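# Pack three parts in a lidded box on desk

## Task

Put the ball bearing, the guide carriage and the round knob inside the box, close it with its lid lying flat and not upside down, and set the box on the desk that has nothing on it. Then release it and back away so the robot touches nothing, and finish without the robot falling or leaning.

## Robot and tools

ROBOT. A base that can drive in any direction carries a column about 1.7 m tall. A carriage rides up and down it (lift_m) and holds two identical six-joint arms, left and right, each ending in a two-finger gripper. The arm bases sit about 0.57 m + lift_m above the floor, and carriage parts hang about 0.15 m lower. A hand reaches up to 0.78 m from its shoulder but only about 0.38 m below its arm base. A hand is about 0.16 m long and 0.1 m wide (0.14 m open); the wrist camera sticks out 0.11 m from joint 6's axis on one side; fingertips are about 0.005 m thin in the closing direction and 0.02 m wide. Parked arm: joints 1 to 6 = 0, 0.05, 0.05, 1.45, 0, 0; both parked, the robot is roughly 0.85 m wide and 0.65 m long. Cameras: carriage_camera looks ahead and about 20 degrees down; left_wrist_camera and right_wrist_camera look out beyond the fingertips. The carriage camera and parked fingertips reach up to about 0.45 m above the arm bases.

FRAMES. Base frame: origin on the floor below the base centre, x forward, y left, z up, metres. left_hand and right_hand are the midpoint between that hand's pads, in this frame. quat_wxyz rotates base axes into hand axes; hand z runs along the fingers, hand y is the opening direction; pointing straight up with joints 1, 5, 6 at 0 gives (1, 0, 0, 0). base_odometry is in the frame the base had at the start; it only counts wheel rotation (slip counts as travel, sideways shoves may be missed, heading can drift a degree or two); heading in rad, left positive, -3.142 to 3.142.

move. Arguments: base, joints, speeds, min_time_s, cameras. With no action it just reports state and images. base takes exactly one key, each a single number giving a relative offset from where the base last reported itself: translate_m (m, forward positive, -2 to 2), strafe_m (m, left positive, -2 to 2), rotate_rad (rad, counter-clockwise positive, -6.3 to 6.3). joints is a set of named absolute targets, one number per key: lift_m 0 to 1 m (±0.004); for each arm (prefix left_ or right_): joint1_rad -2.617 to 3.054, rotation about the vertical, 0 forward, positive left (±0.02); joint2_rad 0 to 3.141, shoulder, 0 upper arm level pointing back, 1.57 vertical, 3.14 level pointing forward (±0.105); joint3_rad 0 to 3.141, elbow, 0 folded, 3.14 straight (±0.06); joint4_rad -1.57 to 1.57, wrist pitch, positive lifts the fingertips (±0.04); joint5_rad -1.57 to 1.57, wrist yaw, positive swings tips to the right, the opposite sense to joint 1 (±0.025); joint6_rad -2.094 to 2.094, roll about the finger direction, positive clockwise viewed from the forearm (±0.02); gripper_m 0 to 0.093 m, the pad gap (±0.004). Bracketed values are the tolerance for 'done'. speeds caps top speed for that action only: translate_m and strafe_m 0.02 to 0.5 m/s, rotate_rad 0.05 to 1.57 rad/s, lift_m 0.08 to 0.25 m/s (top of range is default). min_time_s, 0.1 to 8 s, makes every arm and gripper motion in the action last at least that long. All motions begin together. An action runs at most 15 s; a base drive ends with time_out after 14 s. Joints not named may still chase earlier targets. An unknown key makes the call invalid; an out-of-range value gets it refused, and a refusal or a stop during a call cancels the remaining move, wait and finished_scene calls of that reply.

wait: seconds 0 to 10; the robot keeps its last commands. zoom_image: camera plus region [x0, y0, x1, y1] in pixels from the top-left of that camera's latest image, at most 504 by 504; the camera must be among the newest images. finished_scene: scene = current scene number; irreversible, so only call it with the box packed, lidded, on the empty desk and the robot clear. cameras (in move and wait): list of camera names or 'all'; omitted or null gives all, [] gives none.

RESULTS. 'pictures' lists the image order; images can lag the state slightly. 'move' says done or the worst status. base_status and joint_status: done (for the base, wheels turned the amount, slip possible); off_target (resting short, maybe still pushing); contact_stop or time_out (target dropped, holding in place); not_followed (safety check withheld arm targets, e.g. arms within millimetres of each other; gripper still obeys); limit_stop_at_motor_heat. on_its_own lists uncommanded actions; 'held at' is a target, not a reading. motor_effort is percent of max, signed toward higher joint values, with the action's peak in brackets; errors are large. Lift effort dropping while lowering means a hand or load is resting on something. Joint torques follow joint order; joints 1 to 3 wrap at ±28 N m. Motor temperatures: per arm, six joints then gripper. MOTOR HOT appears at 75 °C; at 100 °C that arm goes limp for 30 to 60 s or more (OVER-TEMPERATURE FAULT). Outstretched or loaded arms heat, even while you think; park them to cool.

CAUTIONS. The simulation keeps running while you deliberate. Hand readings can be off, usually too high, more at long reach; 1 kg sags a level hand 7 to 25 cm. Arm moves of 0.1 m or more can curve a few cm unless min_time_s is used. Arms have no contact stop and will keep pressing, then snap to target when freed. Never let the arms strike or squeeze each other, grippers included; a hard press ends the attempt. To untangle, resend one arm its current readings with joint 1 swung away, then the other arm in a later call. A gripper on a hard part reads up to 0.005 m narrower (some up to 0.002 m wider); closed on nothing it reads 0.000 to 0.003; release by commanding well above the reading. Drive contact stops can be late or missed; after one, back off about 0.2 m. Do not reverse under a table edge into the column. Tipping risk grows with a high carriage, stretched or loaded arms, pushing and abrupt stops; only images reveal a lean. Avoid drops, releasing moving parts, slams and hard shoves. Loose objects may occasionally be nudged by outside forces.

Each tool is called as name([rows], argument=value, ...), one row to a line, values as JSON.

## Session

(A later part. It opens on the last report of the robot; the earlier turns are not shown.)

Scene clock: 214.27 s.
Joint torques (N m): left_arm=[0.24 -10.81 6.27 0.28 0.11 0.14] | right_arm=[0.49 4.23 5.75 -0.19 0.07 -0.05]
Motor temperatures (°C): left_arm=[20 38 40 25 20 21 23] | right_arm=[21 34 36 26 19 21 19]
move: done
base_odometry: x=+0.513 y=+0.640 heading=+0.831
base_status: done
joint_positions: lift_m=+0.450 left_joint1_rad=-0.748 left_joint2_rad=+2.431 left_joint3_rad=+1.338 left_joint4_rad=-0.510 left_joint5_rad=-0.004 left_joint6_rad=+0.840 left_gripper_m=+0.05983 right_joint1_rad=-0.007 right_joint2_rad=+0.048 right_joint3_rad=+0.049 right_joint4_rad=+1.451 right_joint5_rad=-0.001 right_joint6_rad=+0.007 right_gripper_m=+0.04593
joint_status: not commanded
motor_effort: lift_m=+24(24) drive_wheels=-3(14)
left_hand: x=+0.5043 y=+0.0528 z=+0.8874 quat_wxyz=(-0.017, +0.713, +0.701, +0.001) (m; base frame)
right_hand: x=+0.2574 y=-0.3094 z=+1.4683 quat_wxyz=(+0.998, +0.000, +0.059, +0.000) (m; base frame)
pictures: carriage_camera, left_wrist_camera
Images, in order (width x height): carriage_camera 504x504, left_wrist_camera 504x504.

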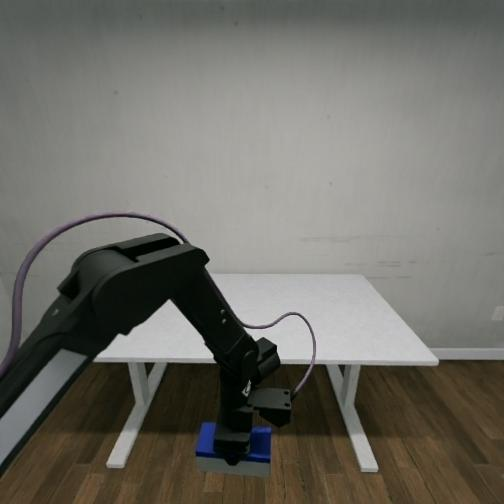

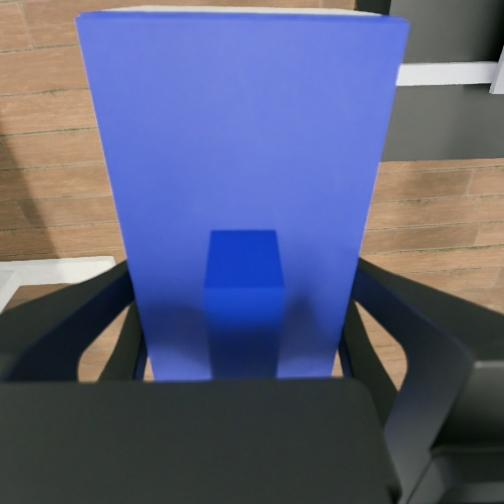

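move(base={"translate_m": 0.60}, speeds={"translate_m": 0.15}, cameras=["left_wrist_camera","carriage_camera"])

Scene clock: 219.83 s.
Joint torques (N m): left_arm=[0.44 -10.96 6.12 0.29 0.09 0.12] | right_arm=[0.51 4.22 5.78 -0.2 0.05 -0.04]
Motor temperatures (°C): left_arm=[20 38 40 25 20 21 24] | right_arm=[21 34 36 26 19 21 19]
move: done
base_odometry: x=+0.918 y=+1.083 heading=+0.831
base_status: done
joint_positions: lift_m=+0.450 left_joint1_rad=-0.749 left_joint2_rad=+2.431 left_joint3_rad=+1.338 left_joint4_rad=-0.511 left_joint5_rad=-0.004 left_joint6_rad=+0.840 left_gripper_m=+0.05983 right_joint1_rad=-0.007 right_joint2_rad=+0.048 right_joint3_rad=+0.049 right_joint4_rad=+1.451 right_joint5_rad=-0.001 right_joint6_rad=+0.007 right_gripper_m=+0.04593
joint_status: not commanded
motor_effort: lift_m=+24(24) drive_wheels=-4(12)
left_hand: x=+0.5042 y=+0.0527 z=+0.8874 quat_wxyz=(-0.017, +0.713, +0.701, +0.001) (m; base frame)
right_hand: x=+0.2573 y=-0.3094 z=+1.4683 quat_wxyz=(+0.998, +0.000, +0.059, +0.000) (m; base frame)
pictures: carriage_camera, left_wrist_camera
Images, in order (width x height): carriage_camera 504x504, left_wrist_camera 504x504.

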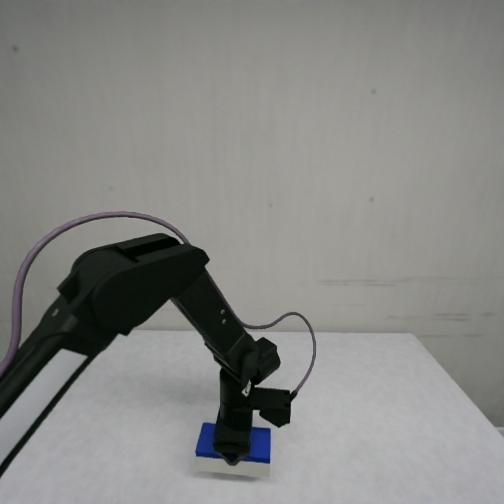

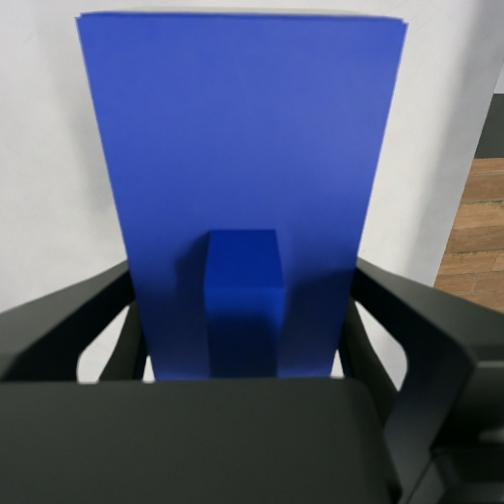

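move(joints={"lift_m":0.36}, speeds={"lift_m":0.1}, cameras=["carriage_camera"])

zoom_image(camera="carriage_camera", region=[170, 384, 290, 504])

Scene clock: 221.37 s.
Joint torques (N m): left_arm=[0.28 -10.84 6.09 0.26 0.1 0.13] | right_arm=[0.5 4.23 5.72 -0.19 0.05 -0.04]
Motor temperatures (°C): left_arm=[20 38 39 25 20 21 24] | right_arm=[21 34 36 25 19 21 19]
move: done
base_odometry: x=+0.918 y=+1.083 heading=+0.831
base_status: not commanded
joint_positions: lift_m=+0.360 left_joint1_rad=-0.749 left_joint2_rad=+2.433 left_joint3_rad=+1.338 left_joint4_rad=-0.512 left_joint5_rad=-0.004 left_joint6_rad=+0.840 left_gripper_m=+0.05983 right_joint1_rad=-0.007 right_joint2_rad=+0.048 right_joint3_rad=+0.049 right_joint4_rad=+1.451 right_joint5_rad=-0.001 right_joint6_rad=+0.007 right_gripper_m=+0.04593
joint_status: all done
motor_effort: lift_m=+18(20) drive_wheels=-2(5)
left_hand: x=+0.5037 y=+0.0531 z=+0.7977 quat_wxyz=(-0.018, +0.713, +0.701, +0.001) (m; base frame)
right_hand: x=+0.2573 y=-0.3094 z=+1.3790 quat_wxyz=(+0.998, +0.000, +0.059, +0.000) (m; base frame)
pictures: carriage_camera
Images, in order (width x height): carriage_camera 504x504.

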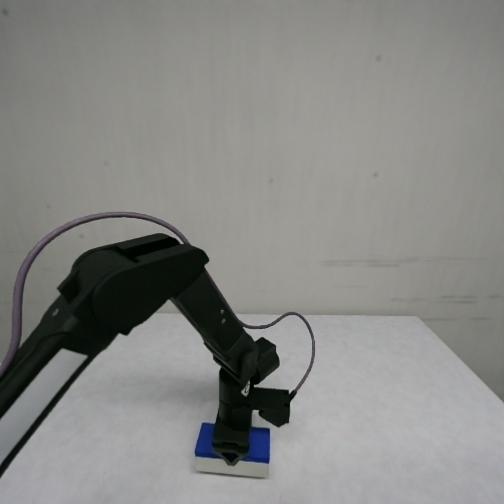

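Scaled by 4.200 from the camera's 504x504 image, which has a finer 720x720 frame.

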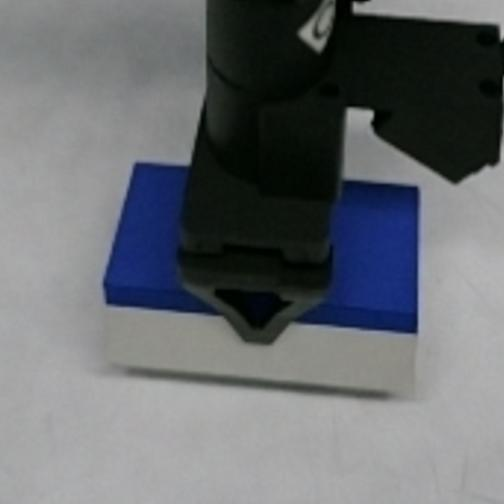

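move(joints={"lift_m":0.342}, speeds={"lift_m":0.08}, cameras=[])

move(joints={"lift_m":0.335}, speeds={"lift_m":0.08}, cameras=[])

move(joints={"lift_m":0.329}, speeds={"lift_m":0.08}, cameras=["carriage_camera"])

zoom_image(camera="carriage_camera", region=[170, 384, 290, 504])

Scene clock: 222.90 s.
Joint torques (N m): left_arm=[0.27 -10.93 6.22 0.32 0.06 0.12] | right_arm=[0.46 4.21 5.76 -0.2 0.05 -0.04]
Motor temperatures (°C): left_arm=[20 38 39 25 20 21 24] | right_arm=[21 33 36 25 19 21 19]
move: done
base_odometry: x=+0.918 y=+1.083 heading=+0.831
base_status: not commanded
joint_positions: lift_m=+0.342 left_joint1_rad=-0.749 left_joint2_rad=+2.433 left_joint3_rad=+1.338 left_joint4_rad=-0.513 left_joint5_rad=-0.004 left_joint6_rad=+0.840 left_gripper_m=+0.05983 right_joint1_rad=-0.007 right_joint2_rad=+0.048 right_joint3_rad=+0.049 right_joint4_rad=+1.451 right_joint5_rad=-0.001 right_joint6_rad=+0.007 right_gripper_m=+0.04593
joint_status: all done
motor_effort: lift_m=+17(21) drive_wheels=-3(5)
left_hand: x=+0.5035 y=+0.0533 z=+0.7797 quat_wxyz=(-0.019, +0.713, +0.701, +0.001) (m; base frame)
right_hand: x=+0.2573 y=-0.3094 z=+1.3611 quat_wxyz=(+0.998, +0.000, +0.059, +0.000) (m; base frame)
pictures: none
No camera images: "cameras" was empty.

Scene clock: 223.37 s.
Joint torques (N m): left_arm=[0.17 -11.1 6.37 0.28 0.09 0.14] | right_arm=[0.5 4.25 5.75 -0.2 0.05 -0.04]
Motor temperatures (°C): left_arm=[20 38 39 25 20 21 24] | right_arm=[21 33 36 25 19 21 19]
move: done
base_odometry: x=+0.918 y=+1.083 heading=+0.831
base_status: not commanded
joint_positions: lift_m=+0.335 left_joint1_rad=-0.749 left_joint2_rad=+2.434 left_joint3_rad=+1.337 left_joint4_rad=-0.513 left_joint5_rad=-0.004 left_joint6_rad=+0.840 left_gripper_m=+0.05983 right_joint1_rad=-0.007 right_joint2_rad=+0.048 right_joint3_rad=+0.049 right_joint4_rad=+1.451 right_joint5_rad=-0.001 right_joint6_rad=+0.007 right_gripper_m=+0.04593
joint_status: all done
motor_effort: lift_m=+17(18) drive_wheels=-4(6)
left_hand: x=+0.5029 y=+0.0539 z=+0.7719 quat_wxyz=(-0.020, +0.713, +0.701, +0.001) (m; base frame)
right_hand: x=+0.2573 y=-0.3094 z=+1.3541 quat_wxyz=(+0.998, +0.000, +0.059, +0.000) (m; base frame)
pictures: none
No camera images: "cameras" was empty.

Scene clock: 223.80 s.
Joint torques (N m): left_arm=[0.38 -11.08 6.06 0.33 0.05 0.15] | right_arm=[0.5 4.22 5.79 -0.2 0.04 -0.04]
Motor temperatures (°C): left_arm=[20 39 39 25 20 21 24] | right_arm=[21 33 36 25 19 21 19]
move: done
base_odometry: x=+0.918 y=+1.083 heading=+0.831
base_status: not commanded
joint_positions: lift_m=+0.329 left_joint1_rad=-0.749 left_joint2_rad=+2.435 left_joint3_rad=+1.337 left_joint4_rad=-0.513 left_joint5_rad=-0.004 left_joint6_rad=+0.840 left_gripper_m=+0.05983 right_joint1_rad=-0.007 right_joint2_rad=+0.048 right_joint3_rad=+0.049 right_joint4_rad=+1.451 right_joint5_rad=-0.001 right_joint6_rad=+0.007 right_gripper_m=+0.04593
joint_status: all done
motor_effort: lift_m=+18(22) drive_wheels=-5(5)
left_hand: x=+0.5028 y=+0.0540 z=+0.7656 quat_wxyz=(-0.020, +0.713, +0.701, +0.001) (m; base frame)
right_hand: x=+0.2573 y=-0.3094 z=+1.3480 quat_wxyz=(+0.998, +0.000, +0.059, +0.000) (m; base frame)
pictures: carriage_camera
Images, in order (width x height): carriage_camera 504x504.

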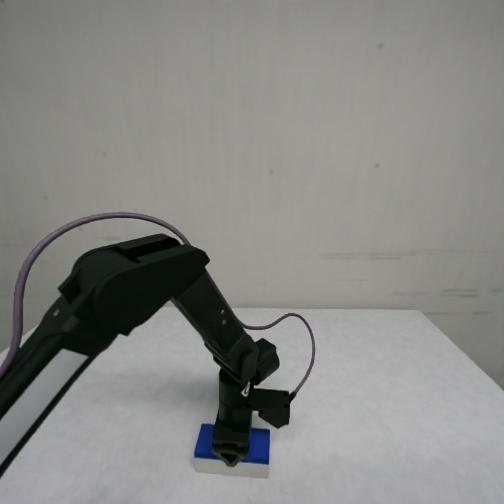

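Scaled by 4.200 from the camera's 504x504 image, which has a finer 720x720 frame.

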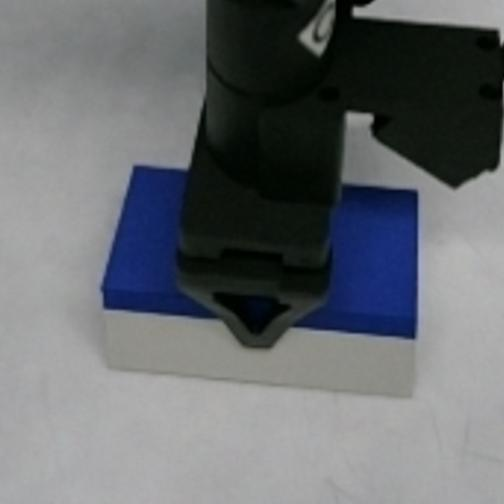

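move(joints={"lift_m":0.324}, speeds={"lift_m":0.08}, cameras=[])

move(joints={"lift_m":0.319}, speeds={"lift_m":0.08}, cameras=["carriage_camera"])

zoom_image(camera="carriage_camera", region=[170, 384, 290, 504])

Scene clock: 224.53 s.
Joint torques (N m): left_arm=[0.47 -11.06 6.28 0.3 0.09 0.17] | right_arm=[0.5 4.21 5.75 -0.2 0.04 -0.04]
Motor temperatures (°C): left_arm=[20 39 39 25 20 21 24] | right_arm=[21 33 36 25 19 21 19]
move: done
base_odometry: x=+0.918 y=+1.083 heading=+0.831
base_status: not commanded
joint_positions: lift_m=+0.324 left_joint1_rad=-0.749 left_joint2_rad=+2.435 left_joint3_rad=+1.337 left_joint4_rad=-0.512 left_joint5_rad=-0.004 left_joint6_rad=+0.840 left_gripper_m=+0.05983 right_joint1_rad=-0.007 right_joint2_rad=+0.047 right_joint3_rad=+0.049 right_joint4_rad=+1.451 right_joint5_rad=-0.001 right_joint6_rad=+0.007 right_gripper_m=+0.04593
joint_status: all done
motor_effort: lift_m=+16(22) drive_wheels=+3(5)
left_hand: x=+0.5030 y=+0.0538 z=+0.7610 quat_wxyz=(-0.020, +0.713, +0.701, +0.001) (m; base frame)
right_hand: x=+0.2571 y=-0.3094 z=+1.3433 quat_wxyz=(+0.998, +0.000, +0.059, +0.000) (m; base frame)
pictures: none
No camera images: "cameras" was empty.

Scene clock: 224.97 s.
Joint torques (N m): left_arm=[0.38 -9.99 6.43 0.39 0.08 0.11] | right_arm=[0.5 4.21 5.76 -0.21 0.04 -0.04]
Motor temperatures (°C): left_arm=[20 39 39 25 20 21 24] | right_arm=[21 33 36 25 19 21 19]
move: done
base_odometry: x=+0.918 y=+1.083 heading=+0.831
base_status: not commanded
joint_positions: lift_m=+0.320 left_joint1_rad=-0.749 left_joint2_rad=+2.422 left_joint3_rad=+1.337 left_joint4_rad=-0.525 left_joint5_rad=-0.004 left_joint6_rad=+0.840 left_gripper_m=+0.05983 right_joint1_rad=-0.007 right_joint2_rad=+0.047 right_joint3_rad=+0.049 right_joint4_rad=+1.451 right_joint5_rad=-0.001 right_joint6_rad=+0.007 right_gripper_m=+0.04593
joint_status: all done
motor_effort: lift_m=+15(15) drive_wheels=+4(4)
left_hand: x=+0.5031 y=+0.0537 z=+0.7607 quat_wxyz=(-0.020, +0.713, +0.701, +0.001) (m; base frame)
right_hand: x=+0.2571 y=-0.3094 z=+1.3384 quat_wxyz=(+0.998, +0.000, +0.059, +0.000) (m; base frame)
pictures: carriage_camera
Images, in order (width x height): carriage_camera 504x504.

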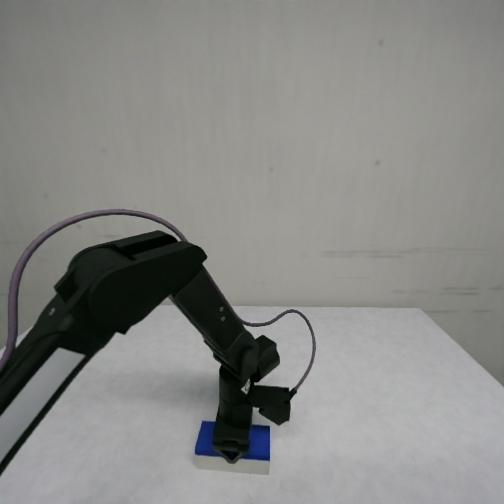

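Scaled by 4.200 from the camera's 504x504 image, which has a finer 720x720 frame.

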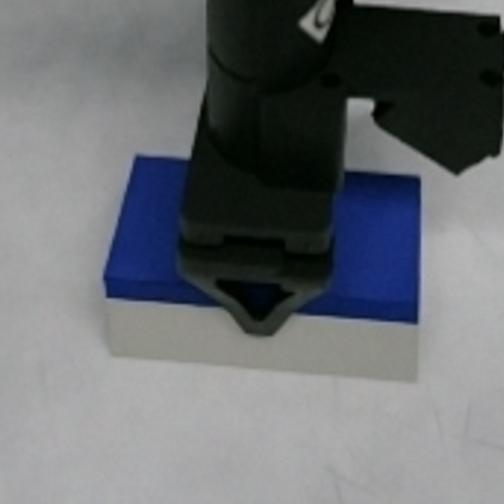

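move(joints={"lift_m":0.323,"left_gripper_m":0.068}, min_time_s=1.5, cameras=[])

move(joints={"left_gripper_m":0.09}, min_time_s=1.5, cameras=["left_wrist_camera"])

move(joints={"lift_m":0.35}, speeds={"lift_m":0.08}, cameras=["left_wrist_camera"])

move(joints={"lift_m":0.45}, speeds={"lift_m":0.12}, cameras=["left_wrist_camera","carriage_camera"])

Scene clock: 227.23 s.
Joint torques (N m): left_arm=[0.31 -10.06 6.23 0.38 0.11 0.17] | right_arm=[0.49 4.23 5.78 -0.2 0.04 -0.05]
Motor temperatures (°C): left_arm=[20 39 39 25 20 21 24] | right_arm=[21 33 36 25 19 21 19]
move: done
base_odometry: x=+0.918 y=+1.083 heading=+0.831
base_status: not commanded
joint_positions: lift_m=+0.323 left_joint1_rad=-0.749 left_joint2_rad=+2.422 left_joint3_rad=+1.337 left_joint4_rad=-0.519 left_joint5_rad=-0.004 left_joint6_rad=+0.840 left_gripper_m=+0.06792 right_joint1_rad=-0.007 right_joint2_rad=+0.047 right_joint3_rad=+0.049 right_joint4_rad=+1.451 right_joint5_rad=-0.001 right_joint6_rad=+0.007 right_gripper_m=+0.04593
joint_status: all done
motor_effort: lift_m=+24(27) drive_wheels=+5(5)
left_hand: x=+0.5042 y=+0.0527 z=+0.7636 quat_wxyz=(-0.017, +0.713, +0.701, +0.001) (m; base frame)
right_hand: x=+0.2572 y=-0.3094 z=+1.3413 quat_wxyz=(+0.998, +0.000, +0.059, +0.000) (m; base frame)
pictures: none
No camera images: "cameras" was empty.

Scene clock: 229.03 s.
Joint torques (N m): left_arm=[0.47 -9.95 6.31 0.33 0.06 0.11] | right_arm=[0.51 4.21 5.76 -0.2 0.05 -0.04]
Motor temperatures (°C): left_arm=[20 39 39 25 20 21 23] | right_arm=[21 33 36 25 19 21 19]
move: done
base_odometry: x=+0.918 y=+1.083 heading=+0.831
base_status: not commanded
joint_positions: lift_m=+0.323 left_joint1_rad=-0.749 left_joint2_rad=+2.422 left_joint3_rad=+1.337 left_joint4_rad=-0.519 left_joint5_rad=-0.004 left_joint6_rad=+0.840 left_gripper_m=+0.08990 right_joint1_rad=-0.007 right_joint2_rad=+0.047 right_joint3_rad=+0.049 right_joint4_rad=+1.451 right_joint5_rad=-0.001 right_joint6_rad=+0.007 right_gripper_m=+0.04593
joint_status: all done
motor_effort: lift_m=+24(24) drive_wheels=+4(5)
left_hand: x=+0.5042 y=+0.0527 z=+0.7636 quat_wxyz=(-0.017, +0.713, +0.701, +0.001) (m; base frame)
right_hand: x=+0.2572 y=-0.3094 z=+1.3413 quat_wxyz=(+0.998, +0.000, +0.059, +0.000) (m; base frame)
pictures: left_wrist_camera
Images, in order (width x height): left_wrist_camera 504x504.

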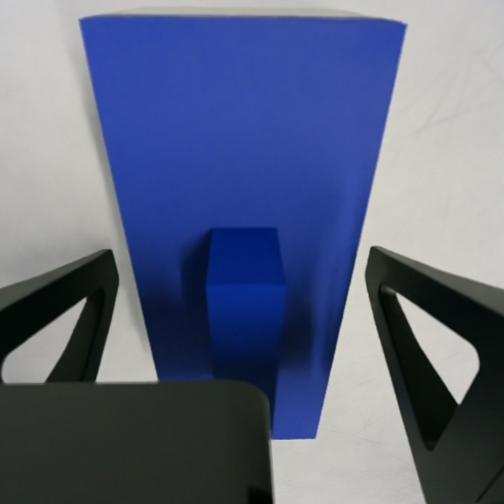

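Scene clock: 229.73 s.
Joint torques (N m): left_arm=[0.25 -10 6.24 0.35 0.1 0.17] | right_arm=[0.49 4.21 5.75 -0.2 0.04 -0.04]
Motor temperatures (°C): left_arm=[20 39 39 25 20 21 23] | right_arm=[21 33 36 25 19 21 19]
move: done
base_odometry: x=+0.918 y=+1.083 heading=+0.831
base_status: not commanded
joint_positions: lift_m=+0.350 left_joint1_rad=-0.749 left_joint2_rad=+2.422 left_joint3_rad=+1.337 left_joint4_rad=-0.517 left_joint5_rad=-0.004 left_joint6_rad=+0.840 left_gripper_m=+0.08990 right_joint1_rad=-0.007 right_joint2_rad=+0.047 right_joint3_rad=+0.049 right_joint4_rad=+1.451 right_joint5_rad=-0.001 right_joint6_rad=+0.007 right_gripper_m=+0.04593
joint_status: all done
motor_effort: lift_m=+23(28) drive_wheels=+3(5)
left_hand: x=+0.5045 y=+0.0524 z=+0.7907 quat_wxyz=(-0.016, +0.713, +0.701, +0.001) (m; base frame)
right_hand: x=+0.2572 y=-0.3094 z=+1.3684 quat_wxyz=(+0.998, +0.000, +0.059, +0.000) (m; base frame)
pictures: left_wrist_camera
Images, in order (width x height): left_wrist_camera 504x504.

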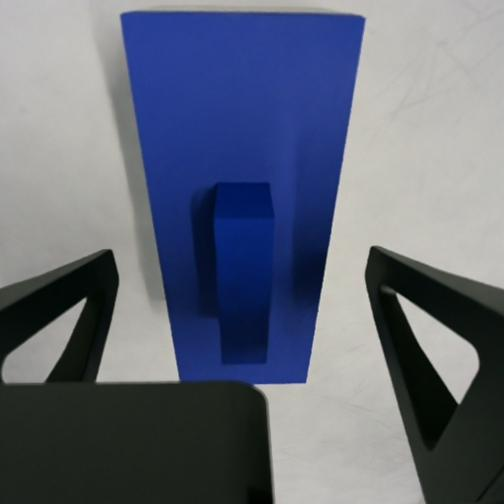

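Scene clock: 230.97 s.
Joint torques (N m): left_arm=[0.2 -10.1 6.27 0.37 0.1 0.15] | right_arm=[0.49 4.21 5.76 -0.22 0.04 -0.04]
Motor temperatures (°C): left_arm=[20 39 39 25 20 21 23] | right_arm=[21 33 36 25 19 21 19]
move: done
base_odometry: x=+0.918 y=+1.083 heading=+0.831
base_status: not commanded
joint_positions: lift_m=+0.450 left_joint1_rad=-0.749 left_joint2_rad=+2.422 left_joint3_rad=+1.337 left_joint4_rad=-0.517 left_joint5_rad=-0.004 left_joint6_rad=+0.840 left_gripper_m=+0.08990 right_joint1_rad=-0.007 right_joint2_rad=+0.047 right_joint3_rad=+0.049 right_joint4_rad=+1.451 right_joint5_rad=-0.001 right_joint6_rad=+0.007 right_gripper_m=+0.04593
joint_status: all done
motor_effort: lift_m=+23(29) drive_wheels=+3(5)
left_hand: x=+0.5046 y=+0.0523 z=+0.8907 quat_wxyz=(-0.016, +0.713, +0.701, +0.001) (m; base frame)
right_hand: x=+0.2572 y=-0.3094 z=+1.4684 quat_wxyz=(+0.998, +0.000, +0.059, +0.000) (m; base frame)
pictures: carriage_camera, left_wrist_camera
Images, in order (width x height): carriage_camera 504x504, left_wrist_camera 504x504.

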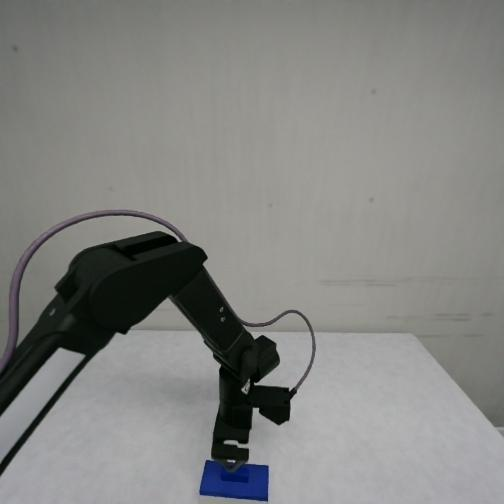

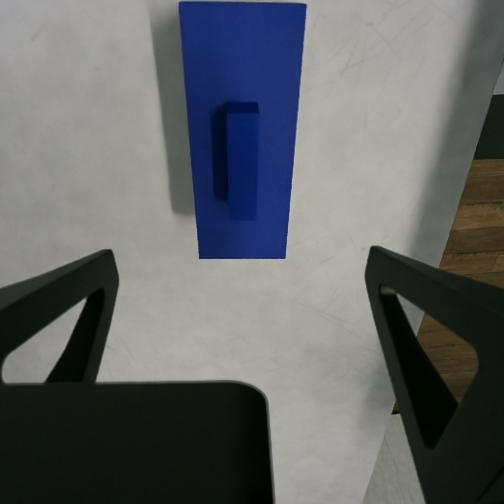

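move(base={"translate_m": -0.6}, speeds={"translate_m": 0.25}, cameras=[])

move(joints={"left_joint1_rad":0,"left_joint2_rad":0.05,"left_joint3_rad":0.05,"left_joint4_rad":1.45,"left_joint5_rad":0,"left_joint6_rad":0,"lift_m":0.3}, min_time_s=3, cameras=["carriage_camera"])

zoom_image(camera="carriage_camera", region=[170, 270, 290, 390])

Scene clock: 235.00 s.
Joint torques (N m): left_arm=[0.28 -10.04 6.35 0.38 0.12 0.17] | right_arm=[0.49 4.23 5.76 -0.2 0.05 -0.05]
Motor temperatures (°C): left_arm=[20 40 39 25 20 21 23] | right_arm=[21 32 36 25 19 21 19]
move: done
base_odometry: x=+0.513 y=+0.640 heading=+0.831
base_status: done
joint_positions: lift_m=+0.450 left_joint1_rad=-0.750 left_joint2_rad=+2.422 left_joint3_rad=+1.337 left_joint4_rad=-0.517 left_joint5_rad=-0.003 left_joint6_rad=+0.840 left_gripper_m=+0.08990 right_joint1_rad=-0.007 right_joint2_rad=+0.047 right_joint3_rad=+0.049 right_joint4_rad=+1.451 right_joint5_rad=-0.001 right_joint6_rad=+0.007 right_gripper_m=+0.04593
joint_status: not commanded
motor_effort: lift_m=+23(23) drive_wheels=-3(15)
left_hand: x=+0.5043 y=+0.0521 z=+0.8907 quat_wxyz=(-0.016, +0.714, +0.700, +0.001) (m; base frame)
right_hand: x=+0.2572 y=-0.3094 z=+1.4684 quat_wxyz=(+0.998, +0.000, +0.059, +0.000) (m; base frame)
pictures: none
No camera images: "cameras" was empty.

Scene clock: 238.33 s.
Joint torques (N m): left_arm=[0.76 2.04 5.9 -0.11 0.01 -0.11] | right_arm=[0.5 4.22 5.75 -0.2 0.05 -0.05]
Motor temperatures (°C): left_arm=[20 39 39 25 20 21 23] | right_arm=[21 32 36 25 19 21 19]
move: done
base_odometry: x=+0.513 y=+0.640 heading=+0.831
base_status: not commanded
joint_positions: lift_m=+0.300 left_joint1_rad=-0.006 left_joint2_rad=+0.059 left_joint3_rad=+0.058 left_joint4_rad=+1.432 left_joint5_rad=-0.003 left_joint6_rad=+0.013 left_gripper_m=+0.08992 right_joint1_rad=-0.007 right_joint2_rad=+0.047 right_joint3_rad=+0.049 right_joint4_rad=+1.451 right_joint5_rad=-0.001 right_joint6_rad=+0.007 right_gripper_m=+0.04593
joint_status: all done
motor_effort: lift_m=+17(22) drive_wheels=+1(3)
left_hand: x=+0.2630 y=+0.3097 z=+1.3207 quat_wxyz=(+0.998, -0.001, +0.070, +0.003) (m; base frame)
right_hand: x=+0.2572 y=-0.3094 z=+1.3191 quat_wxyz=(+0.998, +0.000, +0.059, +0.000) (m; base frame)
pictures: carriage_camera
Images, in order (width x height): carriage_camera 504x504.

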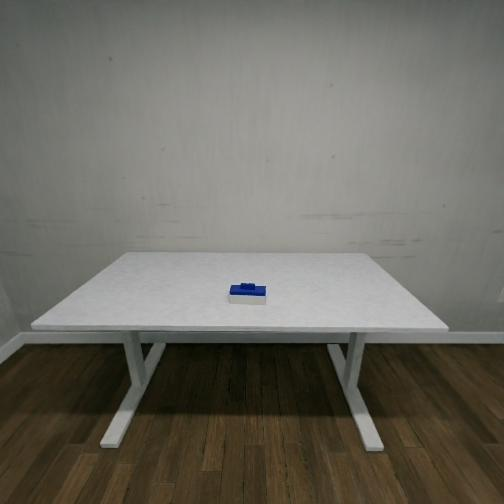

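Scaled by 4.200 from the camera's 504x504 image, which has a finer 720x720 frame.

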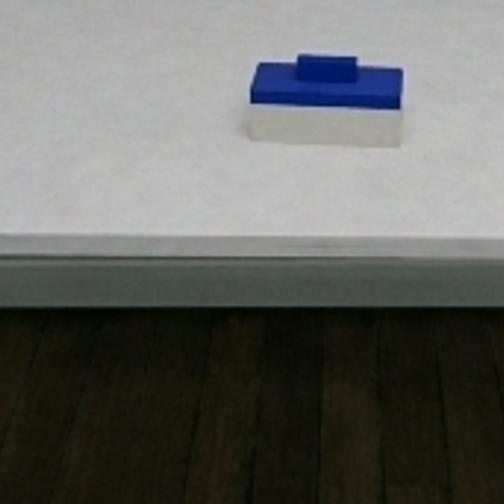

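finished_scene(scene=1)

The scene is finished: the task was done.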